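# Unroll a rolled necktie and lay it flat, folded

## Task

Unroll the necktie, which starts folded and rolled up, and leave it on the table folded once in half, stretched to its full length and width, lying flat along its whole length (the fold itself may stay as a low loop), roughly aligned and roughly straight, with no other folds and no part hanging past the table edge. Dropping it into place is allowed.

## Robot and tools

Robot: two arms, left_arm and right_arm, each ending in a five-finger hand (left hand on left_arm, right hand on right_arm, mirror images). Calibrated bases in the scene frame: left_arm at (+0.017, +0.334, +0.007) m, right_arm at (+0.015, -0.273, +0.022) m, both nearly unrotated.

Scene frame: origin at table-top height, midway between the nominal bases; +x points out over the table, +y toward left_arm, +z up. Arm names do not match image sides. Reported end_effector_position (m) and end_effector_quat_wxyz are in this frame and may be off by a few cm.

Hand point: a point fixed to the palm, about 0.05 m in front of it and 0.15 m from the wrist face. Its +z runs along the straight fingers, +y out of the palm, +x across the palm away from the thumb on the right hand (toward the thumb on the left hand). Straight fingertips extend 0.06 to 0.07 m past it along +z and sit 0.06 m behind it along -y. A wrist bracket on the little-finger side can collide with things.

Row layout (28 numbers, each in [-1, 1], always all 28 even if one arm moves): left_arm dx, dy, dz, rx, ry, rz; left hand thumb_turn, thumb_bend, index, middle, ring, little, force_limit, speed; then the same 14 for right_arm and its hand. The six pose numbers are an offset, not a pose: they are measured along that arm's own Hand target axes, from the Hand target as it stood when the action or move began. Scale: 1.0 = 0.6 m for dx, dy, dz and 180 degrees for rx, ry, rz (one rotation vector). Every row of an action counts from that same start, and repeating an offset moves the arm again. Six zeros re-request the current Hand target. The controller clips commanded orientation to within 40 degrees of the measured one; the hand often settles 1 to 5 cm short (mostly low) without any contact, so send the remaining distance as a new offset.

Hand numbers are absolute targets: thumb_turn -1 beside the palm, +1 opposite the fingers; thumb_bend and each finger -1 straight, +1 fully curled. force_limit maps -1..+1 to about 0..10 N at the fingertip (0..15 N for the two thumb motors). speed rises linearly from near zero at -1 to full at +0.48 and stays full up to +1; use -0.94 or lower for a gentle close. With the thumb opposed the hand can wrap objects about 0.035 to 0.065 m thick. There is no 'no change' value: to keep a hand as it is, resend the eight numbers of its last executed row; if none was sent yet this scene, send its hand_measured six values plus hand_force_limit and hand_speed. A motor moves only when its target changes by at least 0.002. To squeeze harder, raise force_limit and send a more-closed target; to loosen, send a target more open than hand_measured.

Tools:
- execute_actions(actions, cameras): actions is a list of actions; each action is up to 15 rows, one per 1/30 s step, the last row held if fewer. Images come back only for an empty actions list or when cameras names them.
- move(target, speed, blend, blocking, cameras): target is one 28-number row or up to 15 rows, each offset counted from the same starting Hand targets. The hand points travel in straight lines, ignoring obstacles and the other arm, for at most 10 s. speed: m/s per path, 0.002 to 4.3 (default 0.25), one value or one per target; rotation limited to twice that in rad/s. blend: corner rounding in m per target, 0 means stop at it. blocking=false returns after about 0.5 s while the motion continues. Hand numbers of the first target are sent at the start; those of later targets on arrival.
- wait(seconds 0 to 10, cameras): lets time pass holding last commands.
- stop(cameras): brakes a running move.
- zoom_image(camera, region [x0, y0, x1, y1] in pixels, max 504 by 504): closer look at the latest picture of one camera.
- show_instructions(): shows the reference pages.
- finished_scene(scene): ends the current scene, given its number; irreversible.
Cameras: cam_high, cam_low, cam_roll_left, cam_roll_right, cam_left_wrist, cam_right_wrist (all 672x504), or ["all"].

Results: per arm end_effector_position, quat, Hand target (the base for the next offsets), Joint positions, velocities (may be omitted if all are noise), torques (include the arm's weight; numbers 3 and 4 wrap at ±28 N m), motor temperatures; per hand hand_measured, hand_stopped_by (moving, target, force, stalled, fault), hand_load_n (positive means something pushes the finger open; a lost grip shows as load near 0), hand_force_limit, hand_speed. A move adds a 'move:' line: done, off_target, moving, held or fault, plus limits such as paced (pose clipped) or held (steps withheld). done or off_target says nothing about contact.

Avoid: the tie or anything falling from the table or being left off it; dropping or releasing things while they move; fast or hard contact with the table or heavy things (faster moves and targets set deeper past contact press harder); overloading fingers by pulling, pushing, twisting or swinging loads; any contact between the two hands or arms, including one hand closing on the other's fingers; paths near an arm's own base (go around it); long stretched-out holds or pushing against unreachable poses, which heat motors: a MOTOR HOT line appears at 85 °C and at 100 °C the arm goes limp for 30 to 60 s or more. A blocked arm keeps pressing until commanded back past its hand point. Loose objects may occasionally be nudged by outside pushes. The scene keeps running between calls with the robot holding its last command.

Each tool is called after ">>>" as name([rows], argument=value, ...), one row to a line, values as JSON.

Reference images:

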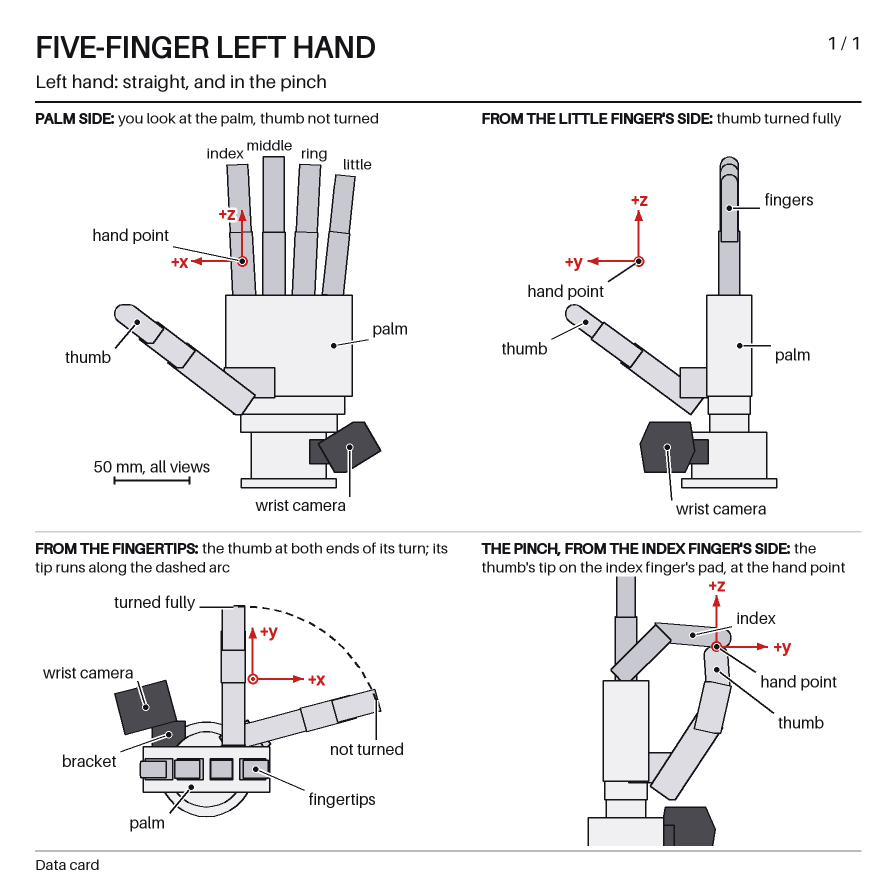

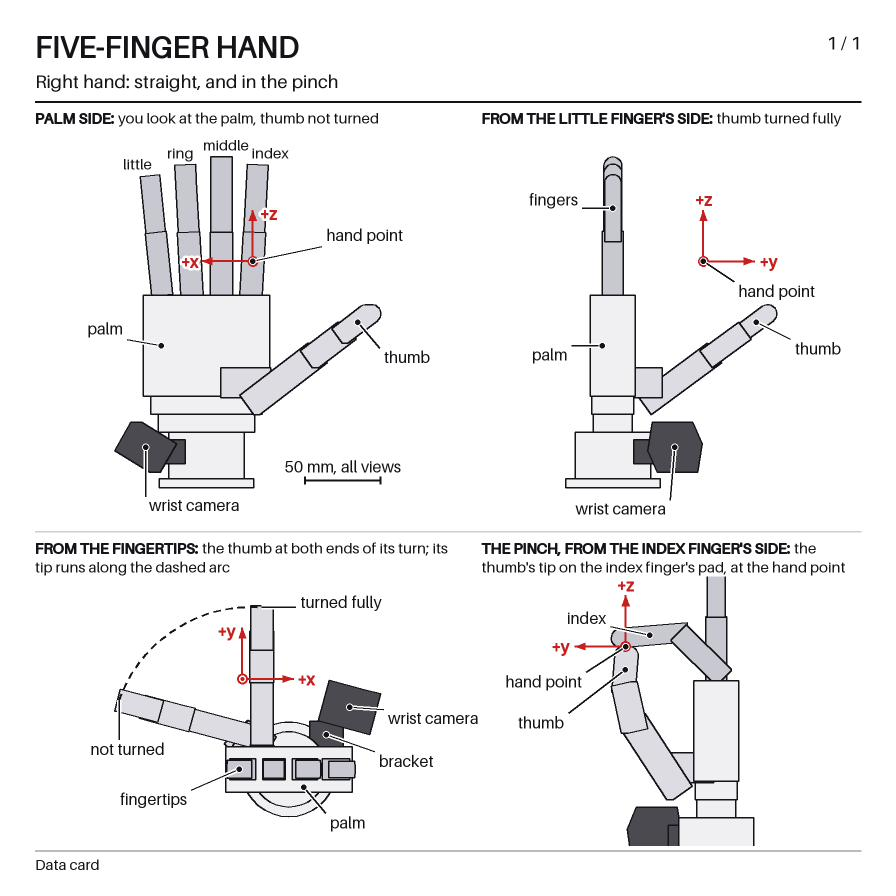

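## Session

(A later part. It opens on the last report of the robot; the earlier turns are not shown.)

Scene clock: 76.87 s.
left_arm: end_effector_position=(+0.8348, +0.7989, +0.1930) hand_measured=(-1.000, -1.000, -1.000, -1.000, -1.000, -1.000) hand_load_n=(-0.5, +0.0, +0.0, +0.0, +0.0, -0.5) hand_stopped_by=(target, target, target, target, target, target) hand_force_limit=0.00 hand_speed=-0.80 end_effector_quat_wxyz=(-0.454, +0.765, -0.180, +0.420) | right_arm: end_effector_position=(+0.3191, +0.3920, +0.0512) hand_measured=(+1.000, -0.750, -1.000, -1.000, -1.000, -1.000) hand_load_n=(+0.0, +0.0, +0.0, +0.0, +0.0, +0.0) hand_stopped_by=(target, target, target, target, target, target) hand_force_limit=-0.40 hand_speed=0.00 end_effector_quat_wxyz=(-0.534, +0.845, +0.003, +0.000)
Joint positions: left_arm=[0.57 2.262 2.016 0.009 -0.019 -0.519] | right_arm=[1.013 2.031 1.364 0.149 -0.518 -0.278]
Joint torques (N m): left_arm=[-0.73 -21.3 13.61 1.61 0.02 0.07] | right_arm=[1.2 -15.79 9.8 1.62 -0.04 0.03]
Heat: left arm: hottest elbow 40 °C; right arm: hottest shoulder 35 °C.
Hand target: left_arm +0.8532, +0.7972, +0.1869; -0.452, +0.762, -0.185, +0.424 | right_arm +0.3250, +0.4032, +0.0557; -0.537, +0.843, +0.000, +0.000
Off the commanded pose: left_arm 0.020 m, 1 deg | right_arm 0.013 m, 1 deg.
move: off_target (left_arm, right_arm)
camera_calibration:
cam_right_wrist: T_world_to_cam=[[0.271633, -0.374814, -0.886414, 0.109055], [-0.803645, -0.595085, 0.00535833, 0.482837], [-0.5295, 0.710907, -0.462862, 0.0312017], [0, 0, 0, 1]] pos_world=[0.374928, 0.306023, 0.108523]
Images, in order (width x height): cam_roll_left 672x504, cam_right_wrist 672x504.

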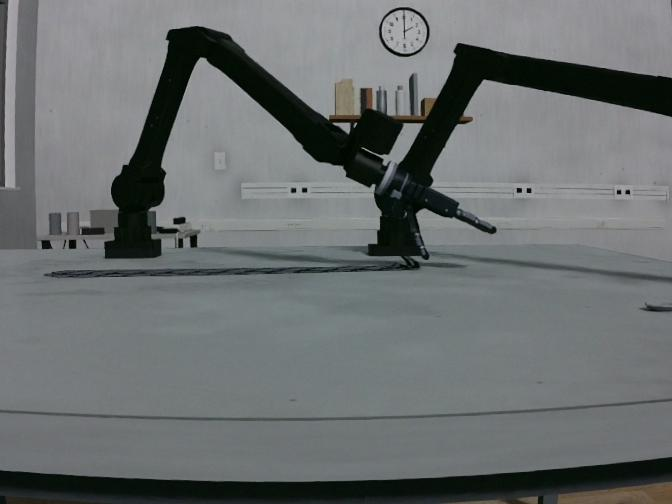

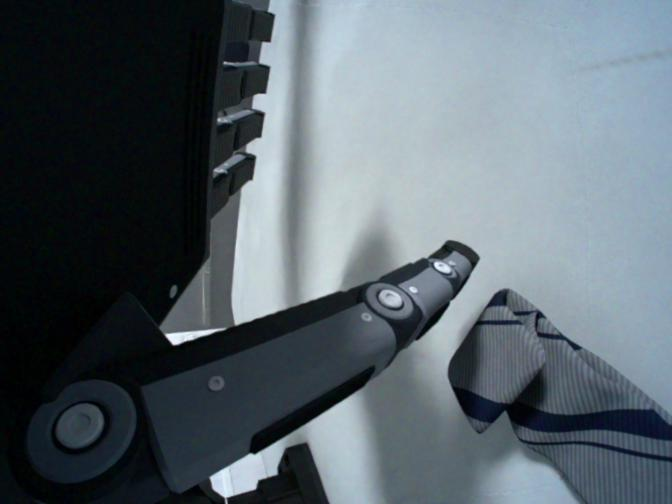

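>>> move([
  [0,0,0,0,0,0,-1,-1,-1,-1,-1,-1,0,-0.8,0,-0.0755,-0.035,0,0,0,1,-0.75,-1,-1,-1,-1,-0.4,0],
  [0,0,0,0,0,0,-1,-1,-1,-1,-1,-1,0,-0.8,-0.013,-0.0325,-0.1275,0,0,0,1,-0.75,-1,-1,-1,-1,-0.4,0],
  [0,0,0,0,0,0,-1,-1,-1,-1,-1,-1,0,-0.8,-0.013,0.0567,-0.086,0,0,0,1,-0.75,-1,-1,-1,-1,-0.4,0],
], speed=0.15, cameras=["cam_roll_left","cam_right_wrist"])

>>> zoom_image(camera="cam_roll_left", region=[310, 190, 470, 290])

Scene clock: 88.07 s.
left_arm: end_effector_position=(+0.8348, +0.7989, +0.1930) hand_measured=(-1.000, -1.000, -1.000, -1.000, -1.000, -1.000) hand_load_n=(+0.0, +0.0, +0.0, +0.0, +0.0, +0.0) hand_stopped_by=(target, target, target, target, target, target) hand_force_limit=0.00 hand_speed=-0.80 end_effector_quat_wxyz=(-0.454, +0.765, -0.180, +0.420) | right_arm: end_effector_position=(+0.3144, +0.3383, +0.0423) hand_measured=(+1.000, -0.750, -1.000, -1.000, -1.000, -1.000) hand_load_n=(+0.0, +0.0, +0.0, -0.5, +0.0, +0.0) hand_stopped_by=(target, target, target, target, target, target) hand_force_limit=-0.40 hand_speed=0.00 end_effector_quat_wxyz=(-0.530, +0.848, -0.008, -0.006)
Joint positions: left_arm=[0.57 2.262 2.016 0.009 -0.019 -0.519] | right_arm=[0.968 1.953 1.205 0.206 -0.552 -0.285]
Joint torques (N m): left_arm=[-0.73 -21.19 13.63 1.61 0.02 0.07] | right_arm=[1.14 -15.74 6.75 2.78 -0.35 -0.18]
Heat: left arm: hottest elbow 41 °C; right arm: hottest shoulder 35 °C.
Hand target: left_arm +0.8532, +0.7972, +0.1869; -0.452, +0.762, -0.185, +0.424 | right_arm +0.3170, +0.3422, +0.0467; -0.537, +0.843, +0.000, +0.000
Off the commanded pose: left_arm 0.020 m, 1 deg | right_arm 0.006 m, 2 deg.
move: off_target (left_arm)
camera_calibration:
cam_right_wrist: T_world_to_cam=[[0.247978, -0.387245, -0.888002, 0.0938818], [-0.811179, -0.584117, 0.0281995, 0.44482], [-0.529617, 0.713336, -0.458973, 0.0618958], [0, 0, 0, 1]] pos_world=[0.370329, 0.25203, 0.0992321]
Images, in order (width x height): cam_roll_left 672x504, cam_right_wrist 672x504.

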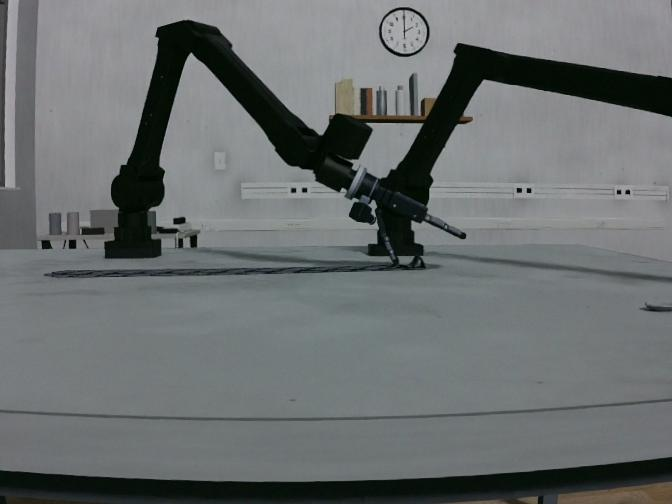

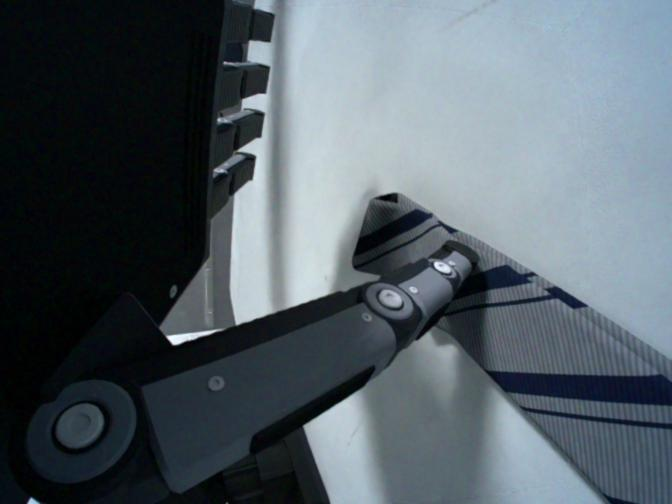

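Scaled by 3.150 from the camera's 672x504 image, which has a finer 960x720 frame.

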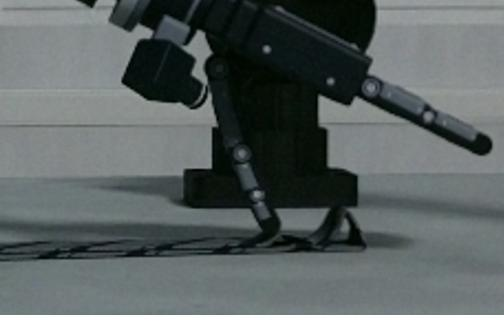

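>>> move(target=[0,0,0,0,0,0,-1,-1,-1,-1,-1,-1,0,-0.8,0,-0.103,0.173,0,0,0,1,-0.75,-1,-1,-1,-1,-0.4,0], speed=0.15, cameras=["cam_roll_left","cam_right_wrist","cam_low"])

>>> zoom_image(camera="cam_roll_left", region=[350, 190, 510, 290])

>>> zoom_image(camera="cam_low", region=[500, 180, 640, 280])

Scene clock: 92.97 s.
left_arm: end_effector_position=(+0.8348, +0.7989, +0.1930) hand_measured=(-1.000, -1.000, -1.000, -1.000, -1.000, -1.000) hand_load_n=(+0.0, +0.0, +0.0, +0.0, +0.0, +0.0) hand_stopped_by=(target, target, target, target, target, target) hand_force_limit=0.00 hand_speed=-0.80 end_effector_quat_wxyz=(-0.454, +0.765, -0.180, +0.420) | right_arm: end_effector_position=(+0.3124, +0.4506, +0.0543) hand_measured=(+1.000, -0.750, -1.000, -1.000, -1.000, -1.000) hand_load_n=(+0.0, +0.0, +0.0, +0.0, -0.5, +0.0) hand_stopped_by=(target, target, target, target, target, target) hand_force_limit=-0.40 hand_speed=0.00 end_effector_quat_wxyz=(-0.533, +0.846, +0.003, +0.000)
Joint positions: left_arm=[0.57 2.262 2.016 0.009 -0.019 -0.519] | right_arm=[1.07 2.124 1.539 0.082 -0.468 -0.246]
Joint torques (N m): left_arm=[-0.67 -21.19 13.61 1.59 0.02 0.07] | right_arm=[1.44 -17.03 10.4 1.65 -0.02 0.02]
Heat: left arm: hottest elbow 42 °C; right arm: hottest shoulder 35 °C.
Hand target: left_arm +0.8532, +0.7972, +0.1869; -0.452, +0.762, -0.185, +0.424 | right_arm +0.3172, +0.4623, +0.0588; -0.537, +0.843, +0.000, +0.000
Off the commanded pose: left_arm 0.020 m, 1 deg | right_arm 0.013 m, 1 deg.
move: off_target (left_arm, right_arm)
camera_calibration:
cam_right_wrist: T_world_to_cam=[[0.271088, -0.376114, -0.88603, 0.136222], [-0.804086, -0.59448, 0.00633648, 0.512141], [-0.52911, 0.710727, -0.463584, -0.0125679], [0, 0, 0, 1]] pos_world=[0.368227, 0.364625, 0.111625]
Images, in order (width x height): cam_low 672x504, cam_roll_left 672x504, cam_right_wrist 672x504.

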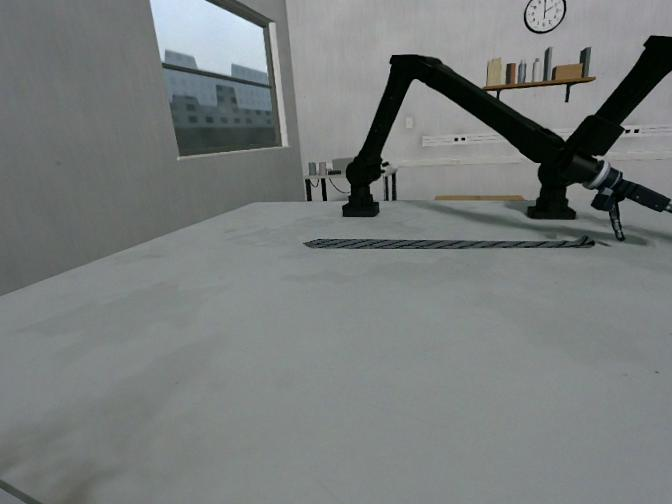

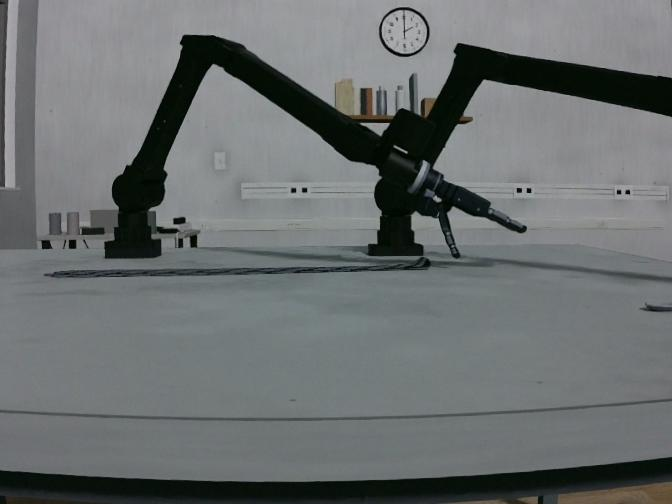

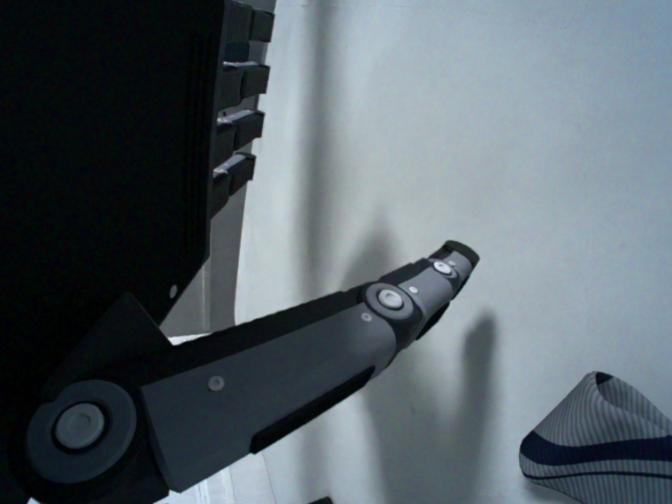

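Scaled by 3.150 from the camera's 672x504 image, which has a finer 960x720 frame.

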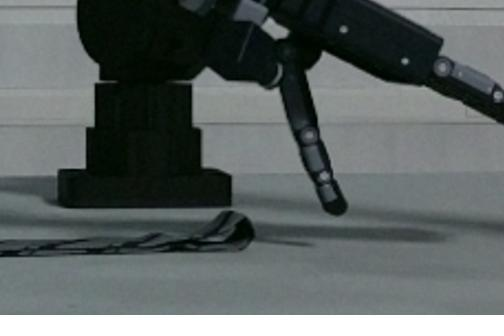

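Scaled by 3.600 from the camera's 672x504 image, which has a finer 960x720 frame.

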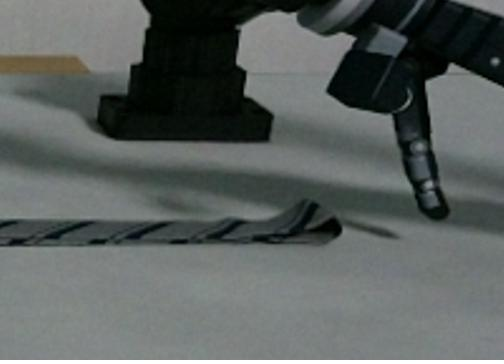

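>>> move([
  [0,0,0,0,0,0,-1,-1,-1,-1,-1,-1,0,-0.8,0,-0.12,-0.056,0,0,0,1,-0.75,-1,-1,-1,-1,-0.4,0],
  [0,0,0,0,0,0,-1,-1,-1,-1,-1,-1,0,-0.8,0.333,-0.146,-0.16,0,0,0,1,-0.75,-1,-1,-1,-1,-0.4,0],
], speed=0.25, blend=0.03, cameras=["cam_roll_left","cam_high","cam_right_wrist","cam_low"])

>>> zoom_image(camera="cam_high", region=[240, 50, 380, 150])

>>> zoom_image(camera="cam_high", region=[240, 50, 380, 320])

>>> zoom_image(camera="cam_roll_left", region=[350, 230, 450, 290])

Scene clock: 100.00 s.
left_arm: end_effector_position=(+0.8348, +0.7989, +0.1930) hand_measured=(-1.000, -1.000, -1.000, -1.000, -1.000, -1.000) hand_load_n=(+0.0, +0.0, +0.0, +0.0, +0.0, +0.0) hand_stopped_by=(target, target, target, target, target, target) hand_force_limit=0.00 hand_speed=-0.80 end_effector_quat_wxyz=(-0.454, +0.765, -0.180, +0.420) | right_arm: end_effector_position=(+0.5131, +0.4024, +0.1696) hand_measured=(+1.000, -0.750, -1.000, -1.000, -1.000, -1.000) hand_load_n=(+0.0, +0.0, -0.5, +0.0, +0.0, +0.0) hand_stopped_by=(target, target, target, target, target, target) hand_force_limit=-0.40 hand_speed=0.00 end_effector_quat_wxyz=(-0.531, +0.847, -0.012, -0.005)
Joint positions: left_arm=[0.57 2.262 2.016 0.009 -0.019 -0.519] | right_arm=[0.801 2.235 2.078 -0.444 -0.689 -0.386]
Joint torques (N m): left_arm=[-0.67 -21.19 13.61 1.61 0.02 0.07] | right_arm=[1.44 -19.84 11.97 1.5 -0.46 -0.2]
Heat: left arm: hottest elbow 42 °C; right arm: hottest shoulder 35 °C.
Hand target: left_arm +0.8532, +0.7972, +0.1869; -0.452, +0.762, -0.185, +0.424 | right_arm +0.5168, +0.4123, +0.1788; -0.537, +0.843, +0.000, +0.000
Off the commanded pose: left_arm 0.020 m, 1 deg | right_arm 0.014 m, 2 deg.
move: off_target (left_arm, right_arm)
camera_calibration:
cam_right_wrist: T_world_to_cam=[[0.242563, -0.386073, -0.890006, 0.185178], [-0.814892, -0.578885, 0.0290212, 0.639511], [-0.526416, 0.71822, -0.455025, 0.175537], [0, 0, 0, 1]] pos_world=[0.568621, 0.315622, 0.226124]
Images, in order (width x height): cam_high 672x504, cam_low 672x504, cam_roll_left 672x504, cam_right_wrist 672x504.

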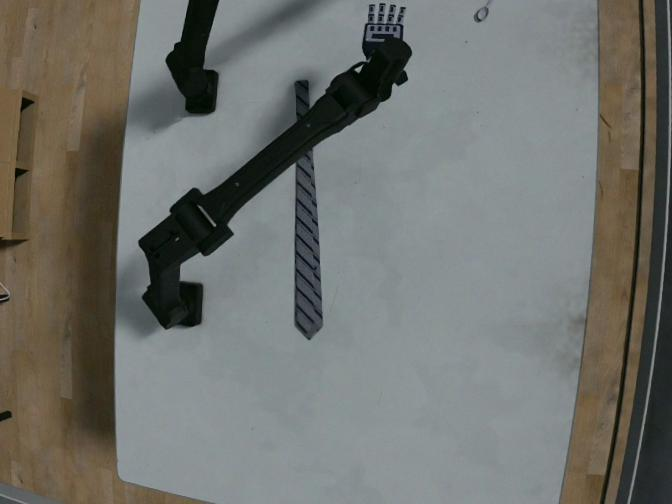

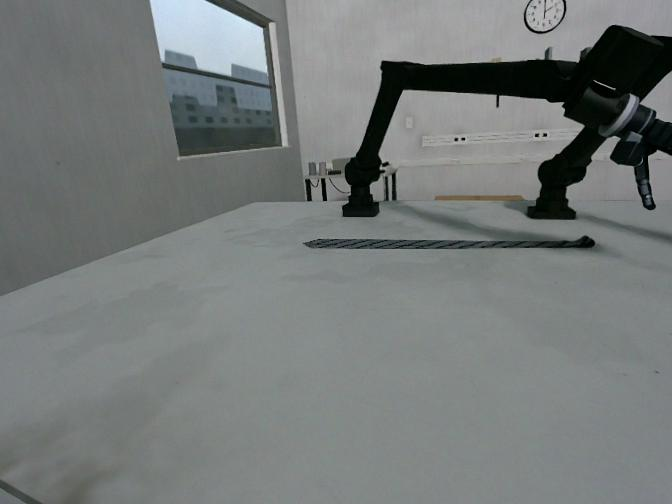

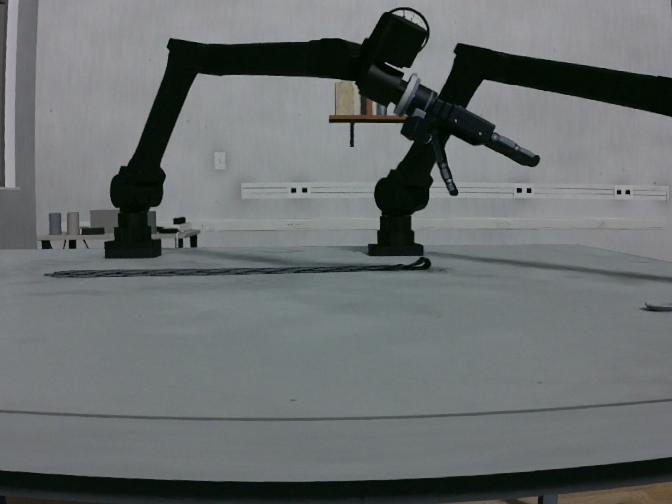

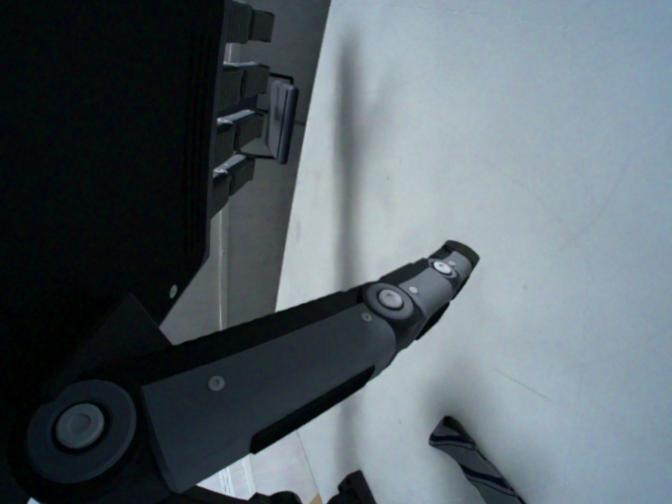

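Scaled by 3.600 from the camera's 672x504 image, which has a finer 960x720 frame.

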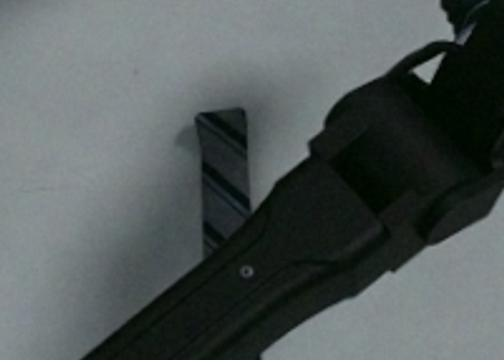

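Scaled by 1.867 from the camera's 672x504 image, which has a finer 960x720 frame.

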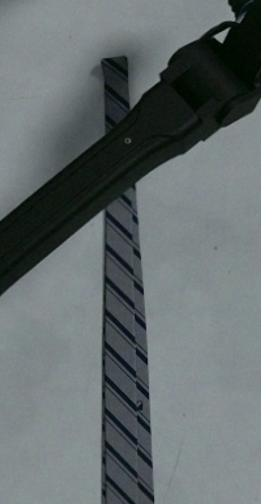

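Scaled by 5.040 from the camera's 672x504 image, which has a finer 960x720 frame.

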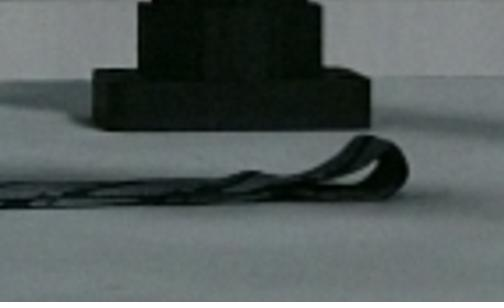

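>>> finished_scene(scene=2)

The scene is finished: the task was done.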